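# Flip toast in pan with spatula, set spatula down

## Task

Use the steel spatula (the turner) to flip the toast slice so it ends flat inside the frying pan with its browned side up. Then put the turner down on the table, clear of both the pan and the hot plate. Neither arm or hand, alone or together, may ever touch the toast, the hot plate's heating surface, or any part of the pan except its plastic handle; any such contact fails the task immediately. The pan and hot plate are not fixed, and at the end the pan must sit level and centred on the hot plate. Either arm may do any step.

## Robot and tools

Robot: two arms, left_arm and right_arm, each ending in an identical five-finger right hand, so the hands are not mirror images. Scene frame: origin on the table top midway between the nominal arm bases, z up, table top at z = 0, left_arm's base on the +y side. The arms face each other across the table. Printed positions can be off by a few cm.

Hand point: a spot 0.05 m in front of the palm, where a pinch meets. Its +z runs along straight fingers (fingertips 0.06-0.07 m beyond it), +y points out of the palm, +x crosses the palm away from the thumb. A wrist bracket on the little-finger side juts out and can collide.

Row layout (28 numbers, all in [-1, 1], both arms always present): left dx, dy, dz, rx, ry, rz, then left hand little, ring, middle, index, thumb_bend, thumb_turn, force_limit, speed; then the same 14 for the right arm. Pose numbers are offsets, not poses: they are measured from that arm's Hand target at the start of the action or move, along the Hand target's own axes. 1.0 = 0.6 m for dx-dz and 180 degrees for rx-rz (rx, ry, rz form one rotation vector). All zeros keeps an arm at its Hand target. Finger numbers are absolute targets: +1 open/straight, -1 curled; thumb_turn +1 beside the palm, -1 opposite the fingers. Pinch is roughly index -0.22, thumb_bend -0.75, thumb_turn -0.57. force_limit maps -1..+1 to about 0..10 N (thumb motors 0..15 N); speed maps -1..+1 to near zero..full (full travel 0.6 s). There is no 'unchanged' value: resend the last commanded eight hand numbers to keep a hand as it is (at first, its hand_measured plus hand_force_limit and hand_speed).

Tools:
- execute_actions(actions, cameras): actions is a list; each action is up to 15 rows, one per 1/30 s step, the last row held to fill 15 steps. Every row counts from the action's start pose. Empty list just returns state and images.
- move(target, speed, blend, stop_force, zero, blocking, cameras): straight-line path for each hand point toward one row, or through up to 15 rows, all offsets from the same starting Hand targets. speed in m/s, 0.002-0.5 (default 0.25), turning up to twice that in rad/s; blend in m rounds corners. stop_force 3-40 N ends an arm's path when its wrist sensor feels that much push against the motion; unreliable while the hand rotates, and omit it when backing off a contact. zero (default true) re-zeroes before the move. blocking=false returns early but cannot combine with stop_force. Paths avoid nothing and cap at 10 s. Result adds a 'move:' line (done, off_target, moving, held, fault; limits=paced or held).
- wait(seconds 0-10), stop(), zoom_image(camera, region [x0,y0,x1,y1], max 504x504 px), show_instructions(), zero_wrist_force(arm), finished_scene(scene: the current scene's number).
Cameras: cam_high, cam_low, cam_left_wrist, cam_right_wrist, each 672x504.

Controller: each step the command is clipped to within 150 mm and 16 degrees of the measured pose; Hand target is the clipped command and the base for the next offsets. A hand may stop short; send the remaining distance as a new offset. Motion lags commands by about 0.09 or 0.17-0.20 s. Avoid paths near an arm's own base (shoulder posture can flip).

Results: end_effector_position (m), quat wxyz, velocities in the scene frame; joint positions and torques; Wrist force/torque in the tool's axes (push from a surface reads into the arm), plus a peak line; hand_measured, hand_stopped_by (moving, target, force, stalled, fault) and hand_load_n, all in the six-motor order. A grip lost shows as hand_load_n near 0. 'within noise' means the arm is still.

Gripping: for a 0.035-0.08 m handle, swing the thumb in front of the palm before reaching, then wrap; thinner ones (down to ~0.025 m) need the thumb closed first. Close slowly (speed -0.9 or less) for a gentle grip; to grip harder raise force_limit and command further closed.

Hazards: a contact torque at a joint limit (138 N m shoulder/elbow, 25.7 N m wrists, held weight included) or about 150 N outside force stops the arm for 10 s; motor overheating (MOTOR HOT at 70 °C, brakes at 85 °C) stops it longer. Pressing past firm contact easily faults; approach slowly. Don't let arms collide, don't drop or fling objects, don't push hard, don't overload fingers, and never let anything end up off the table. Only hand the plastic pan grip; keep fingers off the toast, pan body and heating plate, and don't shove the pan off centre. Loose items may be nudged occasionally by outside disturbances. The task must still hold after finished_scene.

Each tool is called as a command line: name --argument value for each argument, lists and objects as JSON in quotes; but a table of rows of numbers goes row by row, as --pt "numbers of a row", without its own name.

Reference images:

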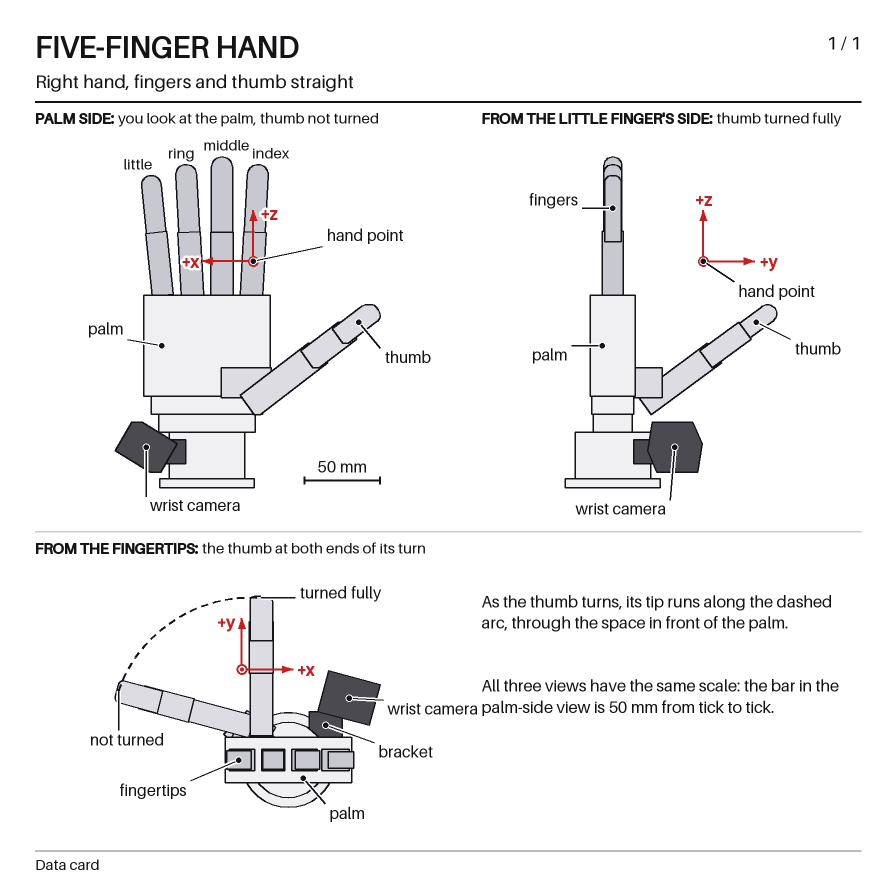

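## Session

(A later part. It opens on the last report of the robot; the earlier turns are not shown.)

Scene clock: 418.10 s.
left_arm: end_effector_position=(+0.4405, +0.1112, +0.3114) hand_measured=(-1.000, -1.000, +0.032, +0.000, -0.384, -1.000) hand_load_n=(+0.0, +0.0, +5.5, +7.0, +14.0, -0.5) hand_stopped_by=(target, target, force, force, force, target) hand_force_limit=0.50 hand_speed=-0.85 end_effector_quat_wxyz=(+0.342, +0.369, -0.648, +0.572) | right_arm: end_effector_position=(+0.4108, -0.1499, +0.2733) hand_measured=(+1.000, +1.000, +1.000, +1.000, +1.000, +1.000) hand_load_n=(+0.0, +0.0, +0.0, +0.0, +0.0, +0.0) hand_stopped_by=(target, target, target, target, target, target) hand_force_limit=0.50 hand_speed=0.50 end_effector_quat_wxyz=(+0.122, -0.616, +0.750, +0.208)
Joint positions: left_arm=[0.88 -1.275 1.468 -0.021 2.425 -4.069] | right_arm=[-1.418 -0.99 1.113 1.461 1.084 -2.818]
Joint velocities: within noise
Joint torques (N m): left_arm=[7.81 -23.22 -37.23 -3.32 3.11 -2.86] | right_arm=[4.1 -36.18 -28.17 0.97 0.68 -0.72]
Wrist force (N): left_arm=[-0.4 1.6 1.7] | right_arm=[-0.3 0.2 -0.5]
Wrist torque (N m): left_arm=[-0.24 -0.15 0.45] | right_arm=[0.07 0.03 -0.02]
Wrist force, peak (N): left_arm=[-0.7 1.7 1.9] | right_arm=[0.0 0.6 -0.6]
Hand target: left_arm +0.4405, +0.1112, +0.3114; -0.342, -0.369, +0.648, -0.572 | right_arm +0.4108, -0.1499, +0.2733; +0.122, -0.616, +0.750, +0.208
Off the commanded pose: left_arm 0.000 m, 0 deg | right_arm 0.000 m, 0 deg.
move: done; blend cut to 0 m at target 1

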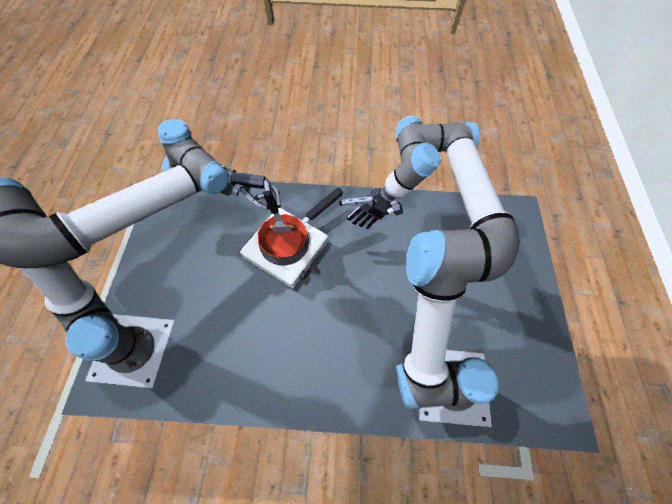

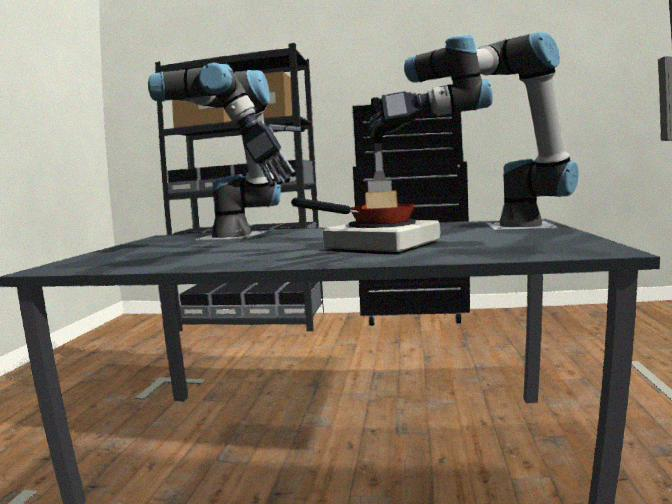

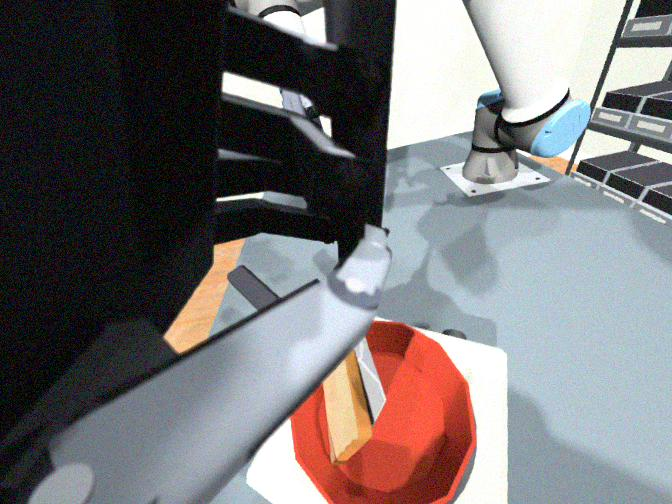

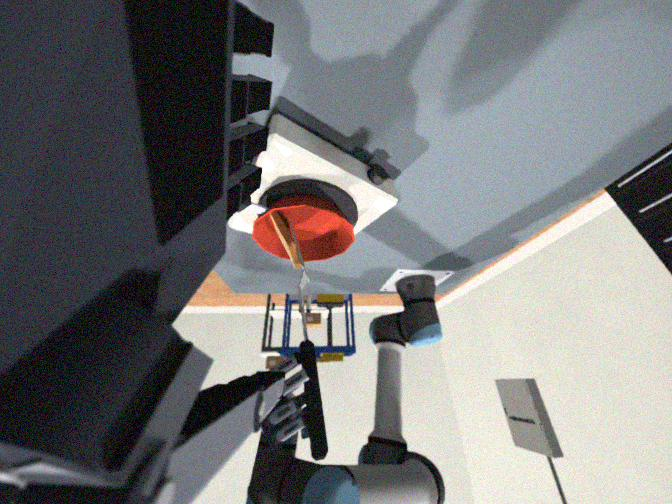

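move --pt "-0.0247 -0.0575 -0.0133 0 0.0124 -0.0542 -1 -1 -0.3 -0.45 -0.8 -1 0.5 -0.85 0 0 0 0 0 0 1 1 1 1 1 1 0.5 0.5" --pt "-0.0592 -0.1107 -0.0255 0 0.0249 -0.1083 -1 -1 -0.3 -0.45 -0.8 -1 0.5 -0.85 0 0 0 0 0 0 1 1 1 1 1 1 0.5 0.5" --pt "-0.1027 -0.1575 -0.0363 0 0.0373 -0.1625 -1 -1 -0.3 -0.45 -0.8 -1 0.5 -0.85 0 0 0 0 0 0 1 1 1 1 1 1 0.5 0.5" --speed 0.06 --blend 0.005

zoom_image --camera "cam_high" --region '[230, 200, 350, 310]'

zoom_image --camera "cam_right_wrist" --region '[235, 170, 375, 280]'

Scene clock: 428.93 s.
left_arm: end_effector_position=(+0.5535, +0.1313, +0.3066) hand_measured=(-1.000, -1.000, +0.032, +0.000, -0.384, -1.000) hand_load_n=(+0.0, +0.0, +5.5, +7.5, +13.0, +0.0) hand_stopped_by=(target, target, force, force, force, target) hand_force_limit=0.50 hand_speed=-0.85 end_effector_quat_wxyz=(+0.512, +0.487, -0.513, +0.487) | right_arm: end_effector_position=(+0.4108, -0.1499, +0.2733) hand_measured=(+1.000, +1.000, +1.000, +1.000, +1.000, +1.000) hand_load_n=(+0.0, +0.0, +0.0, +0.0, +0.0, +0.0) hand_stopped_by=(target, target, target, target, target, target) hand_force_limit=0.50 hand_speed=0.50 end_effector_quat_wxyz=(+0.122, -0.616, +0.750, +0.208)
Joint positions: left_arm=[1.07 -0.987 1.192 -0.204 2.653 -4.711] | right_arm=[-1.418 -0.99 1.113 1.461 1.084 -2.818]
Joint velocities: within noise
Joint torques (N m): left_arm=[9.62 -32.78 -36.77 -3.34 2.86 -2.56] | right_arm=[3.45 -36.58 -28.29 0.84 0.64 -0.69]
Wrist force (N): left_arm=[-0.2 1.2 0.8] | right_arm=[-0.4 0.2 -0.3]
Wrist torque (N m): left_arm=[-0.09 -0.17 0.53] | right_arm=[0.06 0.03 -0.02]
Wrist force, peak (N): left_arm=[-0.4 2.0 1.6] | right_arm=[-0.1 0.4 -0.7]
Hand target: left_arm +0.5535, +0.1313, +0.3066; +0.512, +0.487, -0.513, +0.487 | right_arm +0.4108, -0.1499, +0.2733; +0.122, -0.616, +0.750, +0.208
Off the commanded pose: left_arm 0.000 m, 0 deg | right_arm 0.000 m, 0 deg.
move: done; blend cut to 0 m at target 1

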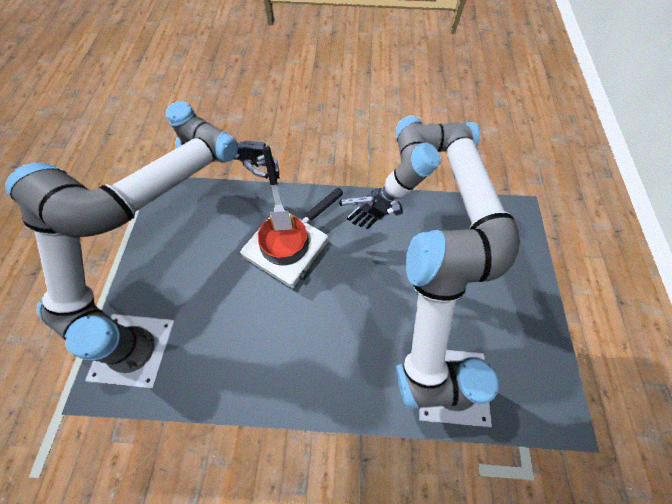

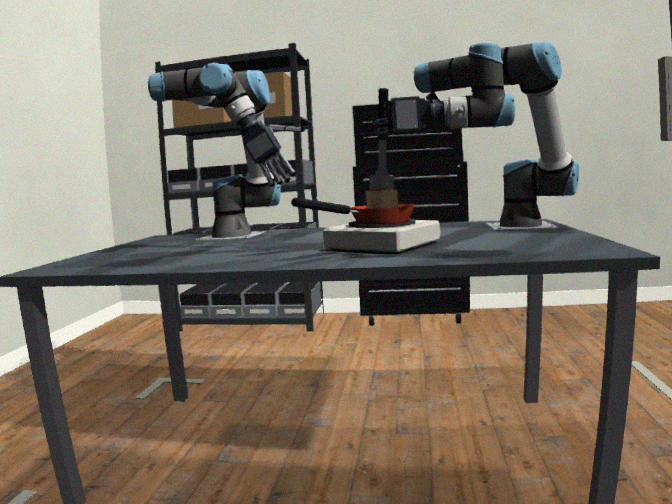

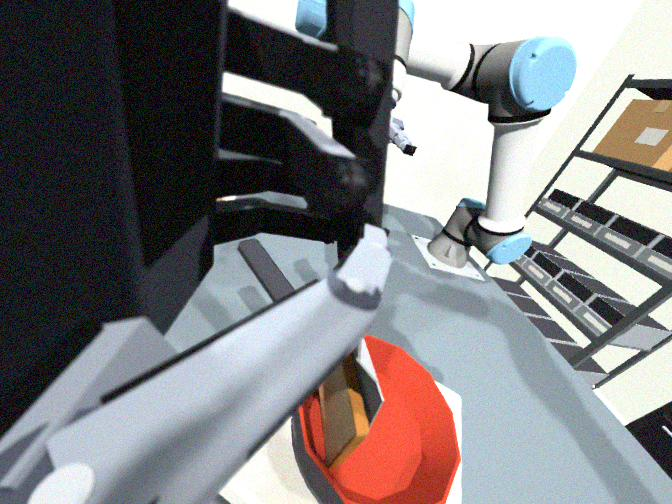

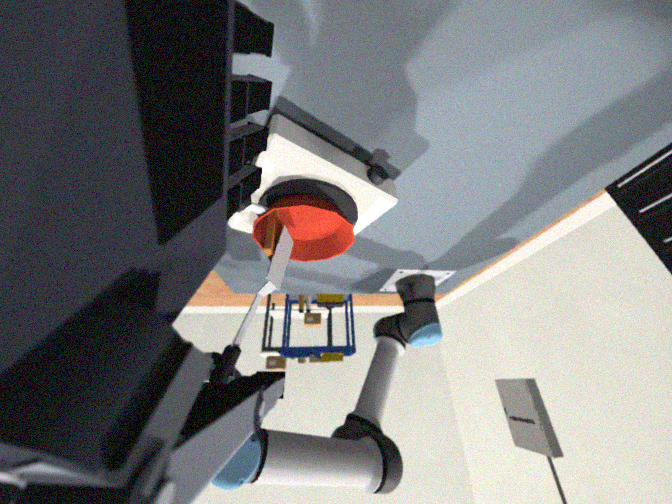

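Scaled by 4.200.

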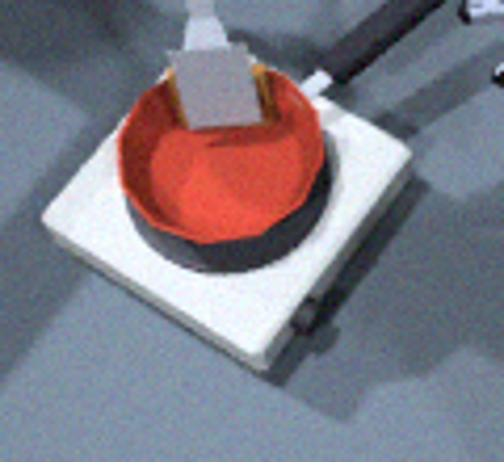

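Scaled by 3.600.

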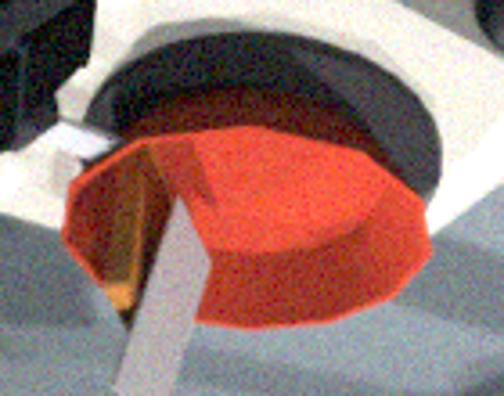

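move --target '[0,0.1055,0.0243,0,0,0,-1,-1,-0.3,-0.45,-0.8,-1,0.5,-0.85,0,0,0,0,0,0,1,1,1,1,1,1,0.5,0.5]' --speed 0.03

zoom_image --camera "cam_high" --region '[230, 200, 350, 310]'

zoom_image --camera "cam_right_wrist" --region '[235, 170, 375, 280]'

Scene clock: 436.10 s.
left_arm: end_effector_position=(+0.4896, +0.1199, +0.3065) hand_measured=(-1.000, -1.000, +0.032, +0.000, -0.384, -1.000) hand_load_n=(+0.0, +0.0, +5.5, +8.0, +13.0, +0.0) hand_stopped_by=(target, target, force, force, force, target) hand_force_limit=0.50 hand_speed=-0.85 end_effector_quat_wxyz=(+0.512, +0.487, -0.513, +0.487) | right_arm: end_effector_position=(+0.4108, -0.1499, +0.2733) hand_measured=(+1.000, +1.000, +1.000, +1.000, +1.000, +1.000) hand_load_n=(+0.0, +0.0, +0.0, +0.0, +0.0, +0.0) hand_stopped_by=(target, target, target, target, target, target) hand_force_limit=0.50 hand_speed=0.50 end_effector_quat_wxyz=(+0.122, -0.616, +0.750, +0.208)
Joint positions: left_arm=[0.995 -1.123 1.403 -0.28 2.577 -4.711] | right_arm=[-1.418 -0.99 1.113 1.461 1.084 -2.818]
Joint velocities: within noise
Joint torques (N m): left_arm=[-7.14 -44.72 -8.73 -3.55 -2.75 -3.16] | right_arm=[3.2 -36.64 -27.94 0.81 0.69 -0.5]
Wrist force (N): left_arm=[0.1 0.9 1.1] | right_arm=[-0.3 0.4 -0.4]
Wrist torque (N m): left_arm=[-0.14 -0.23 0.51] | right_arm=[0.09 0.03 -0.01]
Wrist force, peak (N): left_arm=[-0.1 1.3 1.4] | right_arm=[-0.2 0.3 -0.8]
Hand target: left_arm +0.4896, +0.1199, +0.3065; +0.512, +0.487, -0.513, +0.487 | right_arm +0.4108, -0.1499, +0.2733; +0.122, -0.616, +0.750, +0.208
Off the commanded pose: left_arm 0.000 m, 0 deg | right_arm 0.000 m, 0 deg.
move: done

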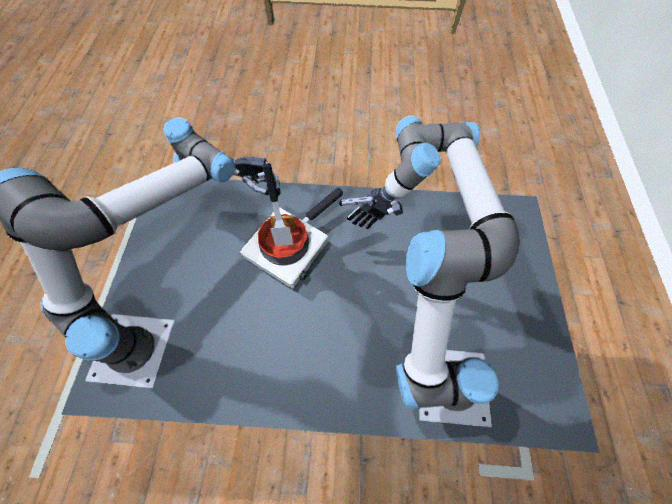

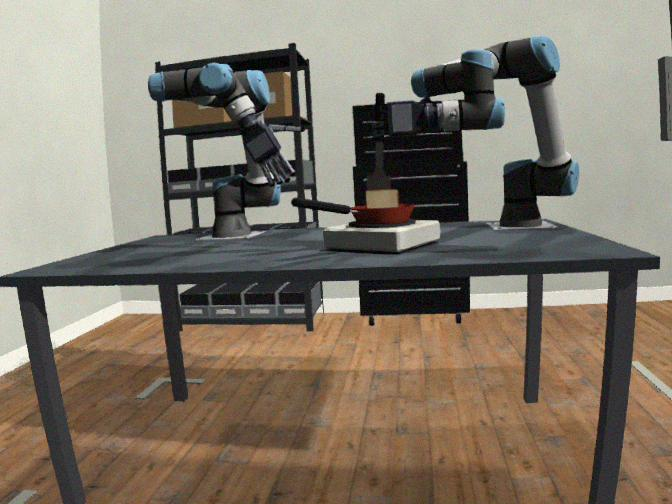

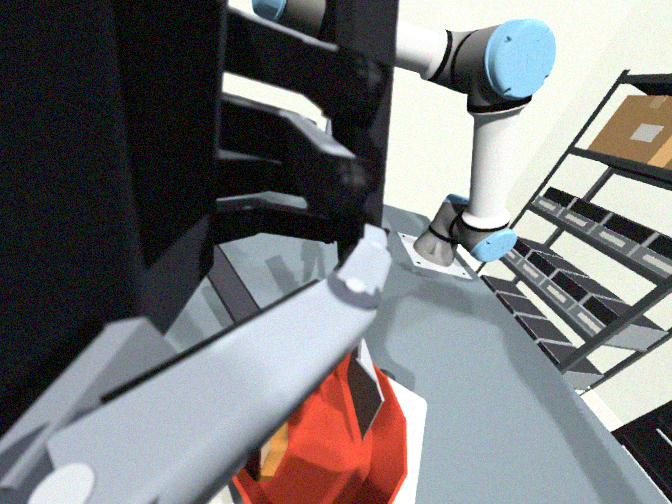

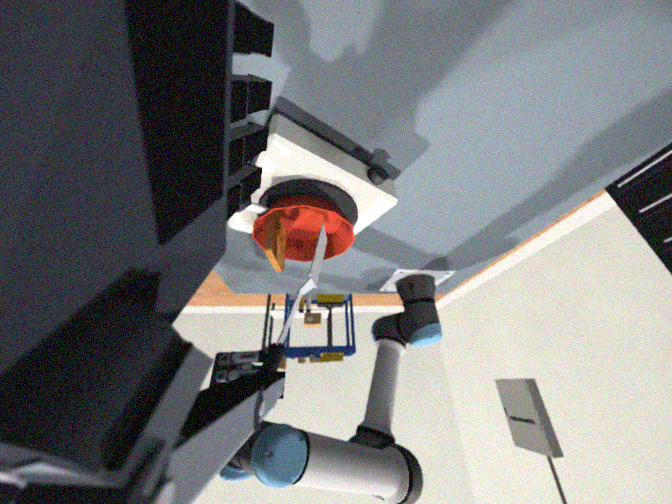

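Scaled by 4.200.

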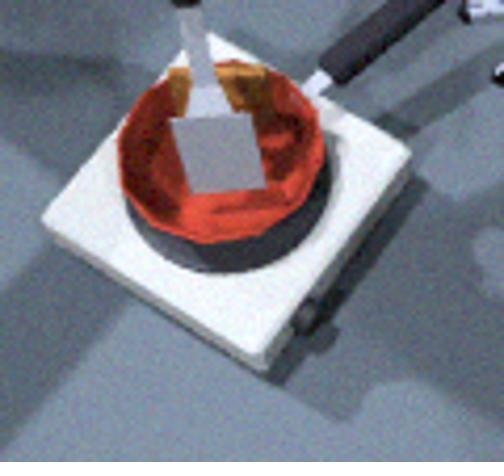

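Scaled by 3.600.

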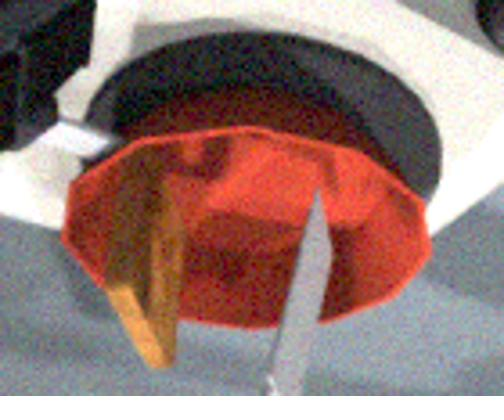

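move --pt "0.07 0 0 0 0 0 -1 -1 -0.3 -0.45 -0.8 -1 0.5 -0.85 0 0 0 0 0 0 1 1 1 1 1 1 0.5 0.5" --pt "0.07 -0.1429 -0.0329 0 0 0 -1 -1 -0.3 -0.45 -0.8 -1 0.5 -0.85 0 0 0 0 0 0 1 1 1 1 1 1 0.5 0.5" --speed 0.06

zoom_image --camera "cam_high" --region '[230, 200, 350, 310]'

zoom_image --camera "cam_right_wrist" --region '[235, 170, 375, 280]'

Scene clock: 451.40 s.
left_arm: end_effector_position=(+0.5761, +0.1353, +0.3486) hand_measured=(-1.000, -1.000, +0.032, +0.000, -0.384, -1.000) hand_load_n=(+0.0, -0.5, +5.5, +7.5, +13.5, +0.0) hand_stopped_by=(target, target, force, force, force, target) hand_force_limit=0.50 hand_speed=-0.85 end_effector_quat_wxyz=(+0.512, +0.487, -0.513, +0.487) | right_arm: end_effector_position=(+0.4108, -0.1499, +0.2733) hand_measured=(+1.000, +1.000, +1.000, +1.000, +1.000, +1.000) hand_load_n=(+0.0, +0.0, +0.0, +0.0, +0.0, +0.0) hand_stopped_by=(target, target, target, target, target, target) hand_force_limit=0.50 hand_speed=0.50 end_effector_quat_wxyz=(+0.122, -0.616, +0.750, +0.208)
Joint positions: left_arm=[1.094 -0.948 1.021 -0.073 2.676 -4.711] | right_arm=[-1.418 -0.99 1.113 1.461 1.084 -2.818]
Joint velocities: within noise
Joint torques (N m): left_arm=[9.87 -35.94 -34.76 1.99 2.96 2.17] | right_arm=[2.88 -36.8 -28.1 0.83 0.72 -0.46]
Wrist force (N): left_arm=[0.1 1.2 1.1] | right_arm=[-0.2 0.0 -0.4]
Wrist torque (N m): left_arm=[-0.13 -0.23 0.52] | right_arm=[0.04 0.01 -0.01]
Wrist force, peak (N): left_arm=[0.4 1.9 1.1] | right_arm=[-0.4 0.5 -0.6]
Hand target: left_arm +0.5762, +0.1353, +0.3486; +0.512, +0.487, -0.513, +0.487 | right_arm +0.4108, -0.1499, +0.2733; +0.122, -0.616, +0.750, +0.208
Off the commanded pose: left_arm 0.000 m, 0 deg | right_arm 0.000 m, 0 deg.
move: done

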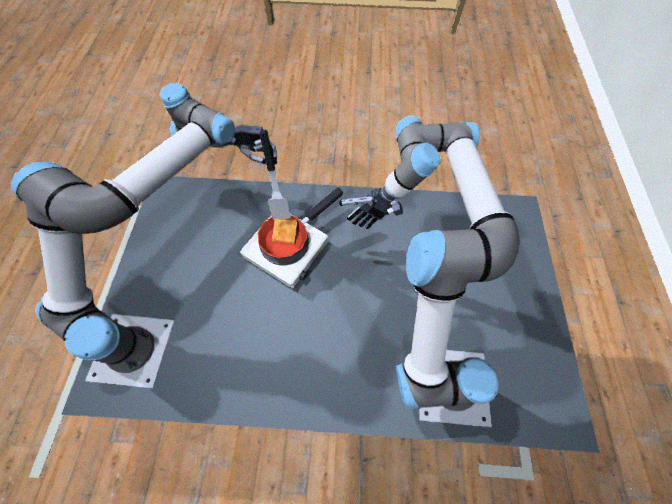

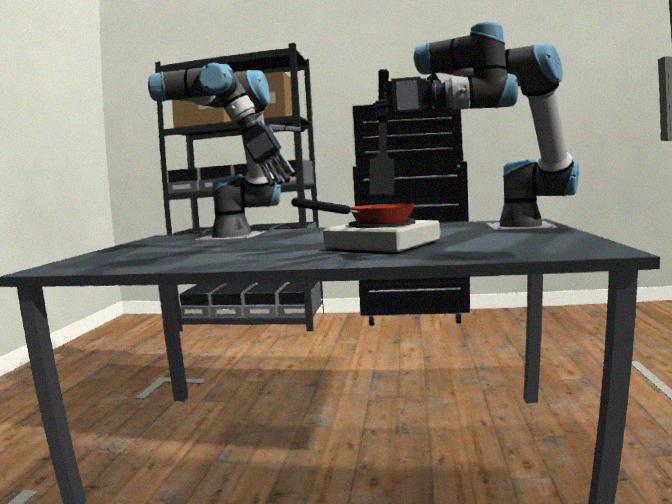

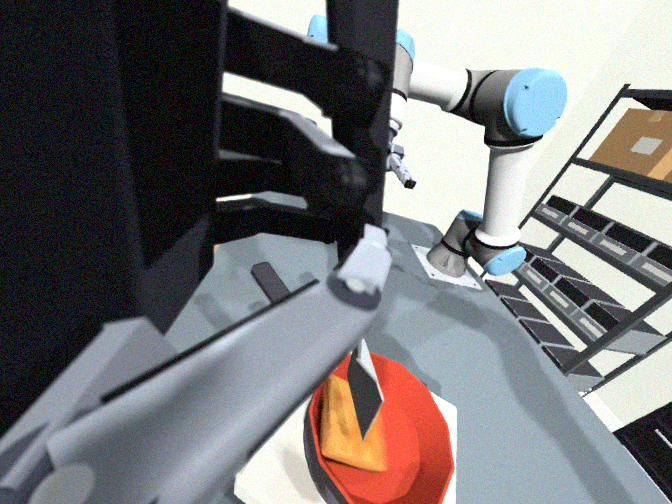

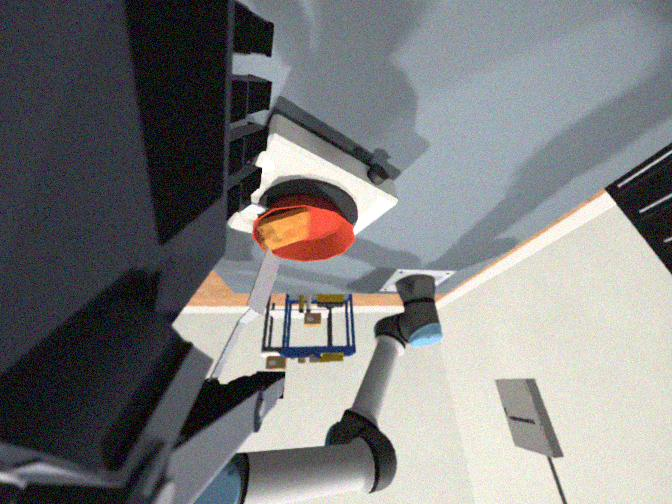

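Scaled by 4.200.

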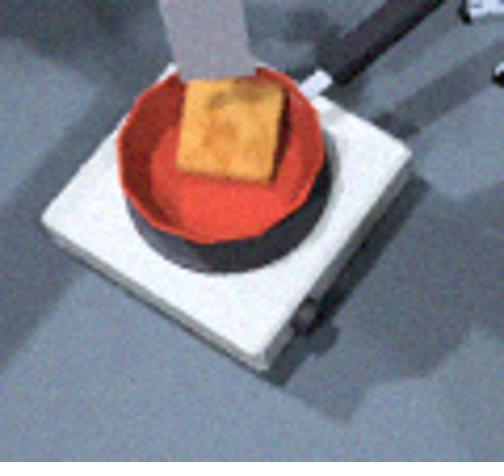

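Scaled by 3.600.

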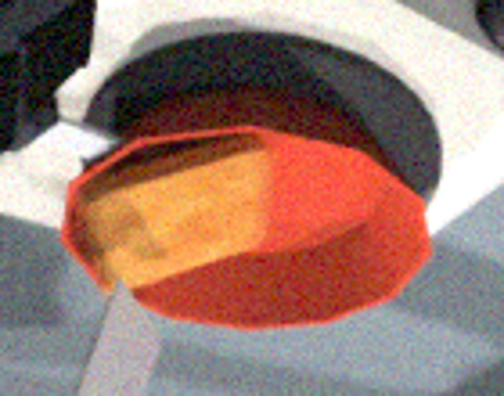

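move --target '[0,0.0384,0.0191,0,0,0,-1,-1,-0.3,-0.45,-0.8,-1,0.5,-0.85,0,0,0,0,0,0,1,1,1,1,1,1,0.5,0.5]' --speed 0.05 --cameras '[]'

move --target '[-0.0583,0,0,0,0,0,-1,-1,-0.3,-0.45,-0.8,-1,0.5,-0.85,0,0,0,0,0,0,1,1,1,1,1,1,0.5,0.5]' --speed 0.02 --stop_force 3

zoom_image --camera "cam_high" --region '[230, 200, 350, 310]'

zoom_image --camera "cam_right_wrist" --region '[235, 170, 375, 280]'

Scene clock: 457.77 s.
left_arm: end_effector_position=(+0.5526, +0.1250, +0.3486) hand_measured=(-1.000, -1.000, +0.032, +0.000, -0.384, -1.000) hand_load_n=(+0.0, +0.0, +5.5, +7.5, +13.0, +0.5) hand_stopped_by=(target, target, force, force, force, target) hand_force_limit=0.50 hand_speed=-0.85 end_effector_quat_wxyz=(+0.512, +0.487, -0.513, +0.487) | right_arm: end_effector_position=(+0.4108, -0.1499, +0.2733) hand_measured=(+1.000, +1.000, +1.000, +1.000, +1.000, +1.000) hand_load_n=(+0.0, +0.0, +0.0, +0.0, +0.0, +0.0) hand_stopped_by=(target, target, target, target, target, target) hand_force_limit=0.50 hand_speed=0.50 end_effector_quat_wxyz=(+0.122, -0.616, +0.750, +0.208)
Joint positions: left_arm=[1.061 -1.001 1.105 -0.104 2.643 -4.711] | right_arm=[-1.418 -0.99 1.113 1.461 1.084 -2.818]
Joint velocities: within noise
Joint torques (N m): left_arm=[-7.12 -51.45 -8.43 -3.21 -2.9 -2.95] | right_arm=[2.57 -36.72 -27.68 0.88 0.76 -0.31]
Wrist force (N): left_arm=[0.2 1.2 0.9] | right_arm=[-0.2 0.2 -0.1]
Wrist torque (N m): left_arm=[-0.10 -0.24 0.52] | right_arm=[0.05 0.00 -0.01]
Wrist force, peak (N): left_arm=[-0.1 1.7 1.2] | right_arm=[-0.2 0.5 -0.7]
Hand target: left_arm +0.5526, +0.1250, +0.3486; +0.512, +0.487, -0.513, +0.487 | right_arm +0.4108, -0.1499, +0.2733; +0.122, -0.616, +0.750, +0.208
Off the commanded pose: left_arm 0.000 m, 0 deg | right_arm 0.000 m, 0 deg.
move: done
No camera images: "cameras" was empty.

Scene clock: 460.40 s.
left_arm: end_effector_position=(+0.5526, +0.1250, +0.3136) hand_measured=(-1.000, -1.000, +0.032, +0.000, -0.384, -1.000) hand_load_n=(+0.0, +0.0, +5.5, +7.5, +13.0, +0.5) hand_stopped_by=(target, target, force, force, force, target) hand_force_limit=0.50 hand_speed=-0.85 end_effector_quat_wxyz=(+0.512, +0.487, -0.513, +0.487) | right_arm: end_effector_position=(+0.4108, -0.1499, +0.2733) hand_measured=(+1.000, +1.000, +1.000, +1.000, +1.000, +1.000) hand_load_n=(+0.0, +0.0, +0.0, +0.0, +0.0, +0.0) hand_stopped_by=(target, target, target, target, target, target) hand_force_limit=0.50 hand_speed=0.50 end_effector_quat_wxyz=(+0.122, -0.616, +0.750, +0.208)
Joint positions: left_arm=[1.061 -0.987 1.175 -0.187 2.643 -4.711] | right_arm=[-1.418 -0.99 1.113 1.461 1.084 -2.818]
Joint velocities: within noise
Joint torques (N m): left_arm=[2.53 -34.37 -10.01 -3.31 1.56 -2.95] | right_arm=[2.55 -37.15 -27.56 0.9 0.73 -0.37]
Wrist force (N): left_arm=[-0.2 1.1 1.0] | right_arm=[-0.4 0.1 -0.5]
Wrist torque (N m): left_arm=[-0.12 -0.19 0.54] | right_arm=[0.07 0.04 -0.02]
Wrist force, peak (N): left_arm=[0.2 1.5 1.0] | right_arm=[-0.3 0.3 -0.6]
Hand target: left_arm +0.5526, +0.1250, +0.3136; +0.512, +0.487, -0.513, +0.487 | right_arm +0.4108, -0.1499, +0.2733; +0.122, -0.616, +0.750, +0.208
Off the commanded pose: left_arm 0.000 m, 0 deg | right_arm 0.000 m, 0 deg.
move: done

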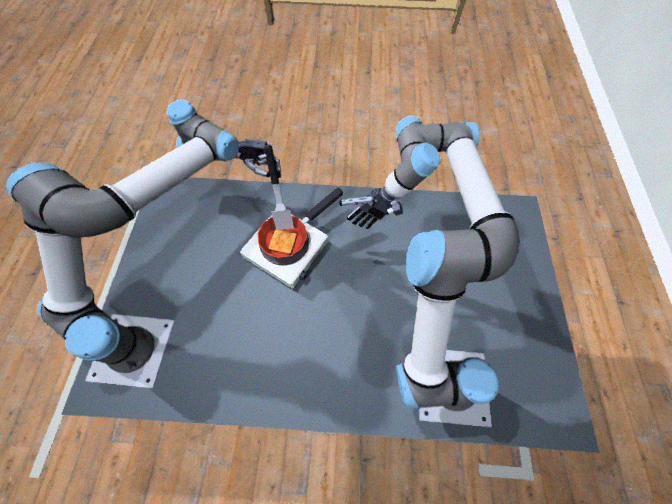

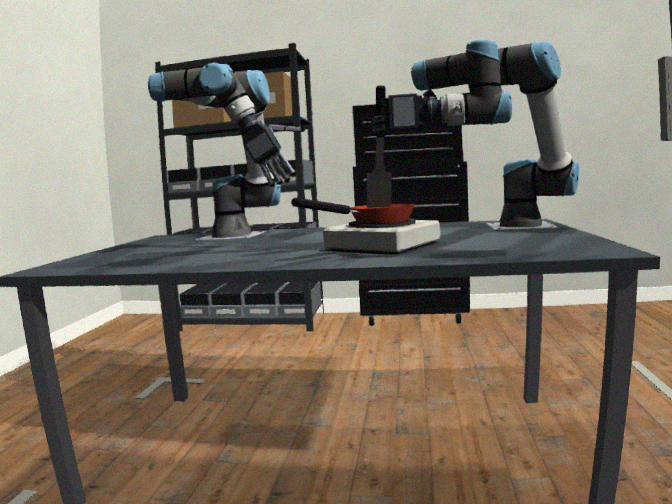

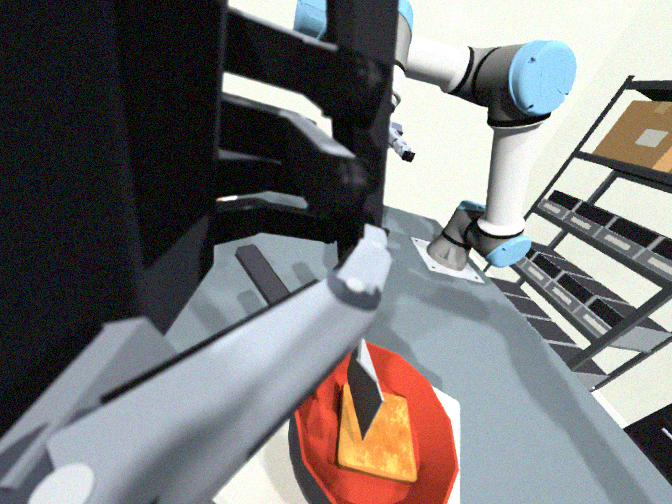

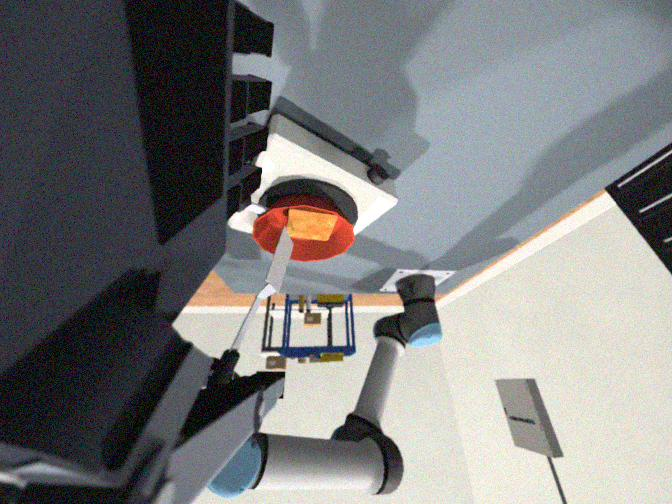

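Scaled by 4.200.

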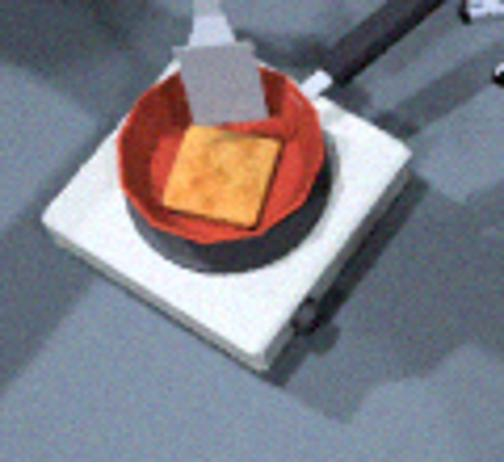

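Scaled by 3.600.

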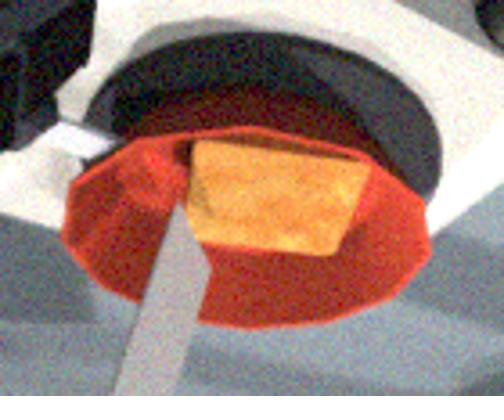

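move --pt "0.2 0 0 0 0 0 -1 -1 -0.3 -0.45 -0.8 -1 0.5 -0.85 0 0 0 0 0 0 1 1 1 1 1 1 0.5 0.5" --pt "0.1862 0.2362 0.0373 0 -0.0373 0.1625 -1 -1 -0.3 -0.45 -0.8 -1 0.5 -0.85 0 0 0 0 0 0 1 1 1 1 1 1 0.5 0.5" --pt "0.0993 0.3978 0.0747 0 -0.0747 0.325 -1 -1 -0.3 -0.45 -0.8 -1 0.5 -0.85 0 0 0 0 0 0 1 1 1 1 1 1 0.5 0.5" --pt "-0.1393 0.4685 0.091 0 -0.1083 0.4713 -1 -1 -0.3 -0.45 -0.8 -1 0.5 -0.85 0 0 0 0 0 0 1 1 1 1 1 1 0.5 0.5" --speed '[0.1, 0.2, 0.2, 0.2]' --blend 0.01

zoom_image --camera "cam_high" --region '[230, 200, 350, 310]'

zoom_image --camera "cam_right_wrist" --region '[235, 150, 375, 280]'

Scene clock: 482.03 s.
left_arm: end_effector_position=(+0.2692, +0.0847, +0.2299) hand_measured=(-1.000, -1.000, +0.032, +0.000, -0.384, -1.000) hand_load_n=(+0.0, +0.0, +5.0, +6.5, +15.5, -1.5) hand_stopped_by=(target, target, force, force, force, target) hand_force_limit=0.50 hand_speed=-0.85 end_effector_quat_wxyz=(-0.035, +0.084, -0.778, +0.622) | right_arm: end_effector_position=(+0.4108, -0.1499, +0.2733) hand_measured=(+1.000, +1.000, +1.000, +1.000, +1.000, +1.000) hand_load_n=(+0.0, +0.0, +0.0, +0.0, +0.0, +0.0) hand_stopped_by=(target, target, target, target, target, target) hand_force_limit=0.50 hand_speed=0.50 end_effector_quat_wxyz=(+0.122, -0.616, +0.750, +0.208)
Joint positions: left_arm=[0.192 -1.678 2.048 -0.144 1.56 -3.196] | right_arm=[-1.418 -0.99 1.113 1.461 1.084 -2.818]
Joint velocities: within noise
Joint torques (N m): left_arm=[-4.87 -7.84 -8.05 -3.73 -2.6 2.83] | right_arm=[1.6 -37.77 -27.07 0.95 0.71 -0.31]
Wrist force (N): left_arm=[-0.4 1.0 1.9] | right_arm=[-0.2 0.1 -0.2]
Wrist torque (N m): left_arm=[-0.50 0.11 0.07] | right_arm=[0.04 0.01 -0.01]
Wrist force, peak (N): left_arm=[-0.4 2.1 2.0] | right_arm=[-0.6 0.5 -0.6]
Hand target: left_arm +0.2692, +0.0846, +0.2299; +0.035, -0.084, +0.778, -0.622 | right_arm +0.4108, -0.1499, +0.2733; +0.122, -0.616, +0.750, +0.208
Off the commanded pose: left_arm 0.000 m, 0 deg | right_arm 0.000 m, 0 deg.
move: done; blend cut to 0 m at target 1

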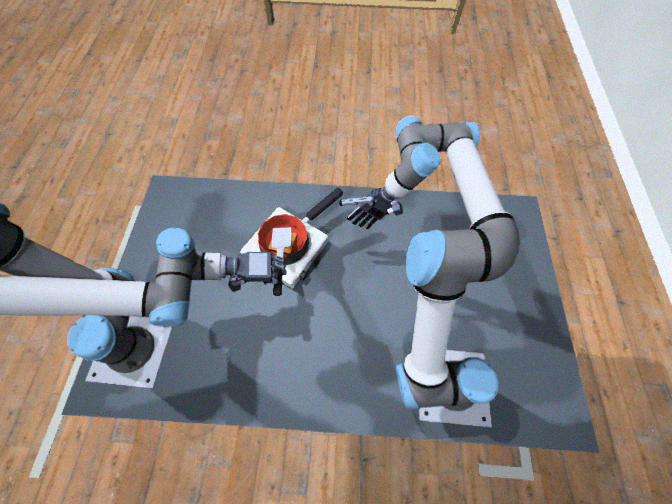

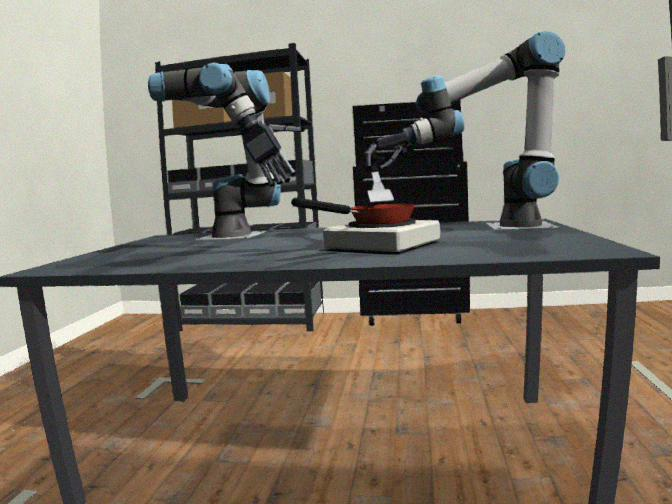

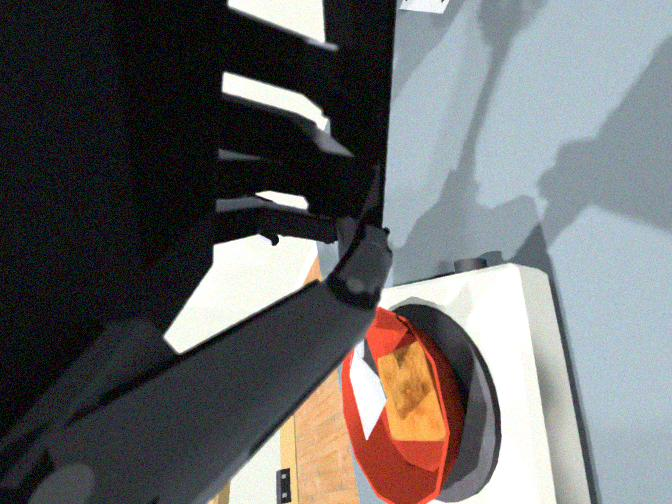

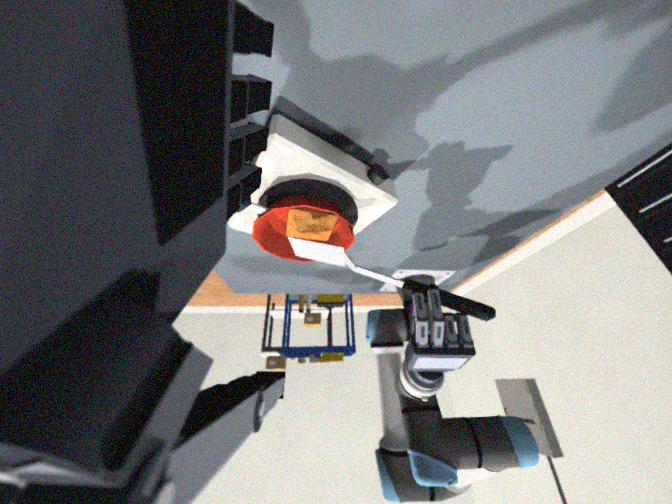

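Scaled by 4.200.

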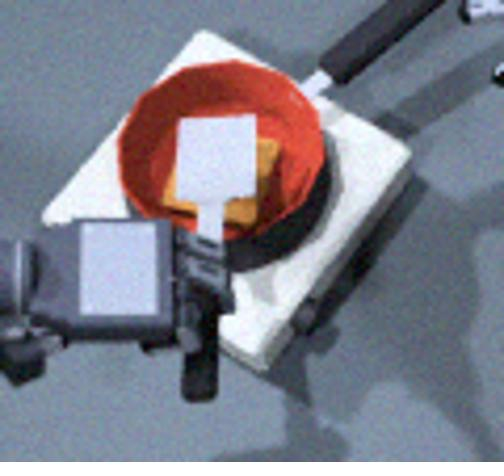

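Scaled by 3.600.

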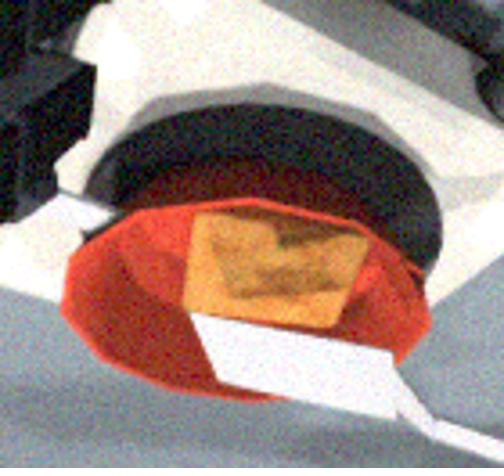

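move --target '[-0.0041,0.0769,0.0177,0,0,0,-1,-1,-0.3,-0.45,-0.8,-1,0.5,-0.85,0,0,0,0,0,0,1,1,1,1,1,1,0.5,0.5]' --speed 0.03 --stop_force 4

zoom_image --camera "cam_high" --region '[230, 200, 350, 310]'

zoom_image --camera "cam_right_wrist" --region '[235, 150, 375, 280]'

Scene clock: 490.07 s.
left_arm: end_effector_position=(+0.2692, +0.0846, +0.1824) hand_measured=(-1.000, -1.000, +0.032, +0.000, -0.384, -1.000) hand_load_n=(+0.0, +0.0, +5.0, +7.5, +14.5, -0.5) hand_stopped_by=(target, target, force, force, force, target) hand_force_limit=0.50 hand_speed=-0.85 end_effector_quat_wxyz=(-0.035, +0.084, -0.778, +0.622) | right_arm: end_effector_position=(+0.4108, -0.1499, +0.2733) hand_measured=(+1.000, +1.000, +1.000, +1.000, +1.000, +1.000) hand_load_n=(+0.0, +0.0, +0.0, +0.0, +0.0, +0.0) hand_stopped_by=(target, target, target, target, target, target) hand_force_limit=0.50 hand_speed=0.50 end_effector_quat_wxyz=(+0.122, -0.616, +0.750, +0.208)
Joint positions: left_arm=[0.192 -1.623 2.132 -0.283 1.56 -3.196] | right_arm=[-1.418 -0.99 1.113 1.461 1.084 -2.818]
Joint velocities: within noise
Joint torques (N m): left_arm=[9.29 -7.97 -7.45 -3.73 2.56 2.4] | right_arm=[1.23 -37.92 -27.37 0.95 0.75 -0.25]
Wrist force (N): left_arm=[-0.2 0.0 1.8] | right_arm=[0.0 0.2 -0.6]
Wrist torque (N m): left_arm=[-0.46 0.08 0.28] | right_arm=[0.09 -0.01 0.00]
Wrist force, peak (N): left_arm=[-0.6 1.6 2.2] | right_arm=[-0.3 0.3 -0.8]
Hand target: left_arm +0.2692, +0.0846, +0.1824; +0.035, -0.084, +0.778, -0.622 | right_arm +0.4108, -0.1499, +0.2733; +0.122, -0.616, +0.750, +0.208
Off the commanded pose: left_arm 0.000 m, 0 deg | right_arm 0.000 m, 0 deg.
move: done

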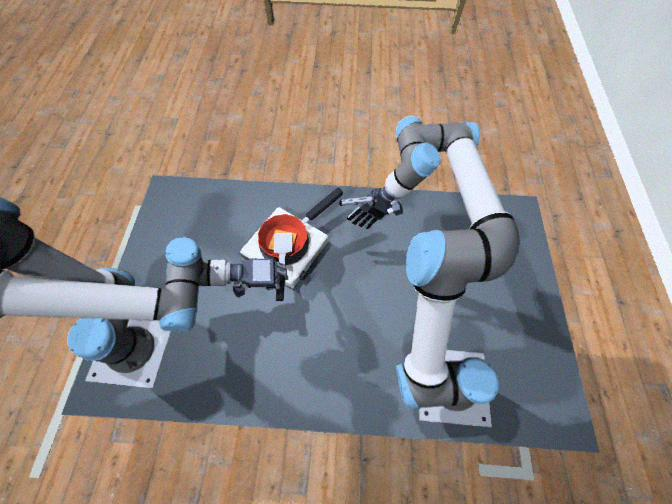

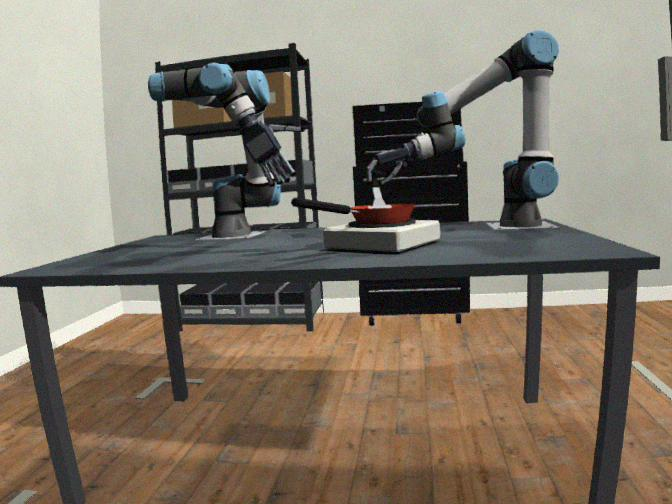

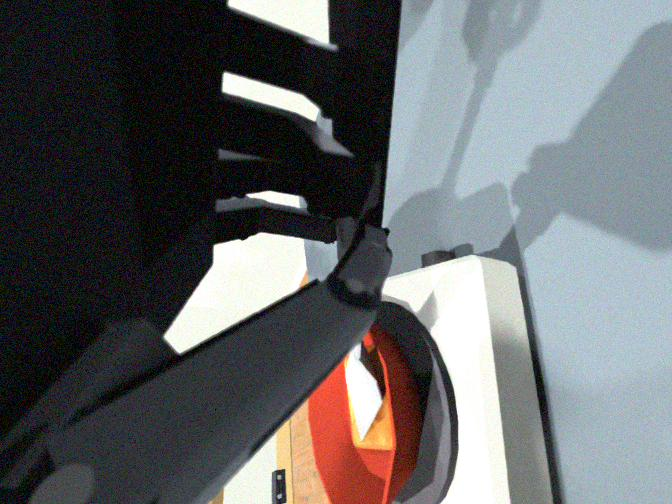

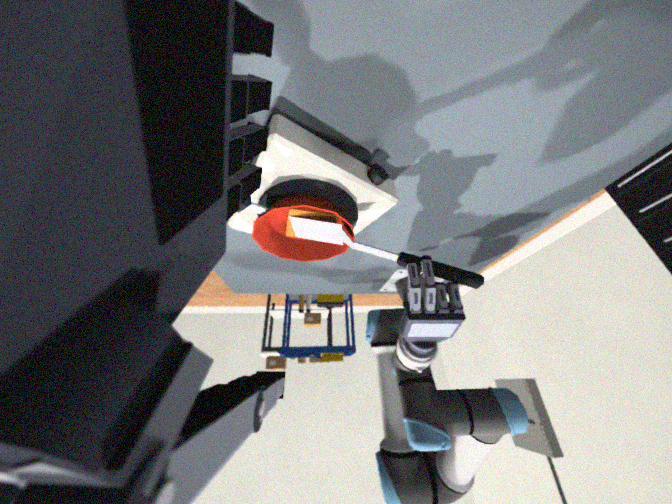

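Scaled by 4.200.

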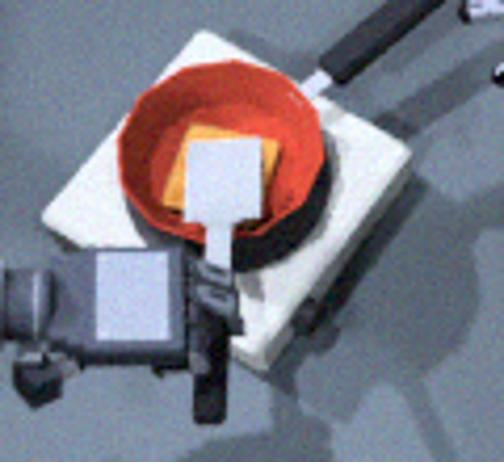

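Scaled by 3.600.

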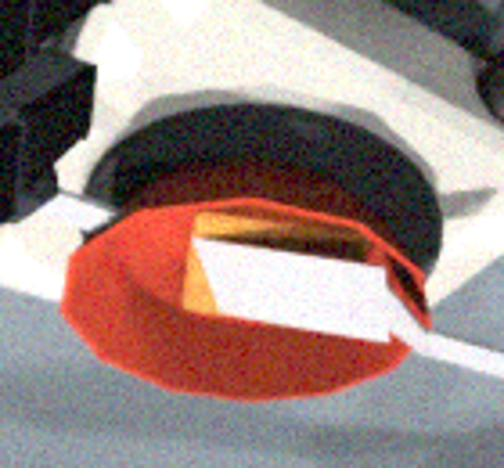

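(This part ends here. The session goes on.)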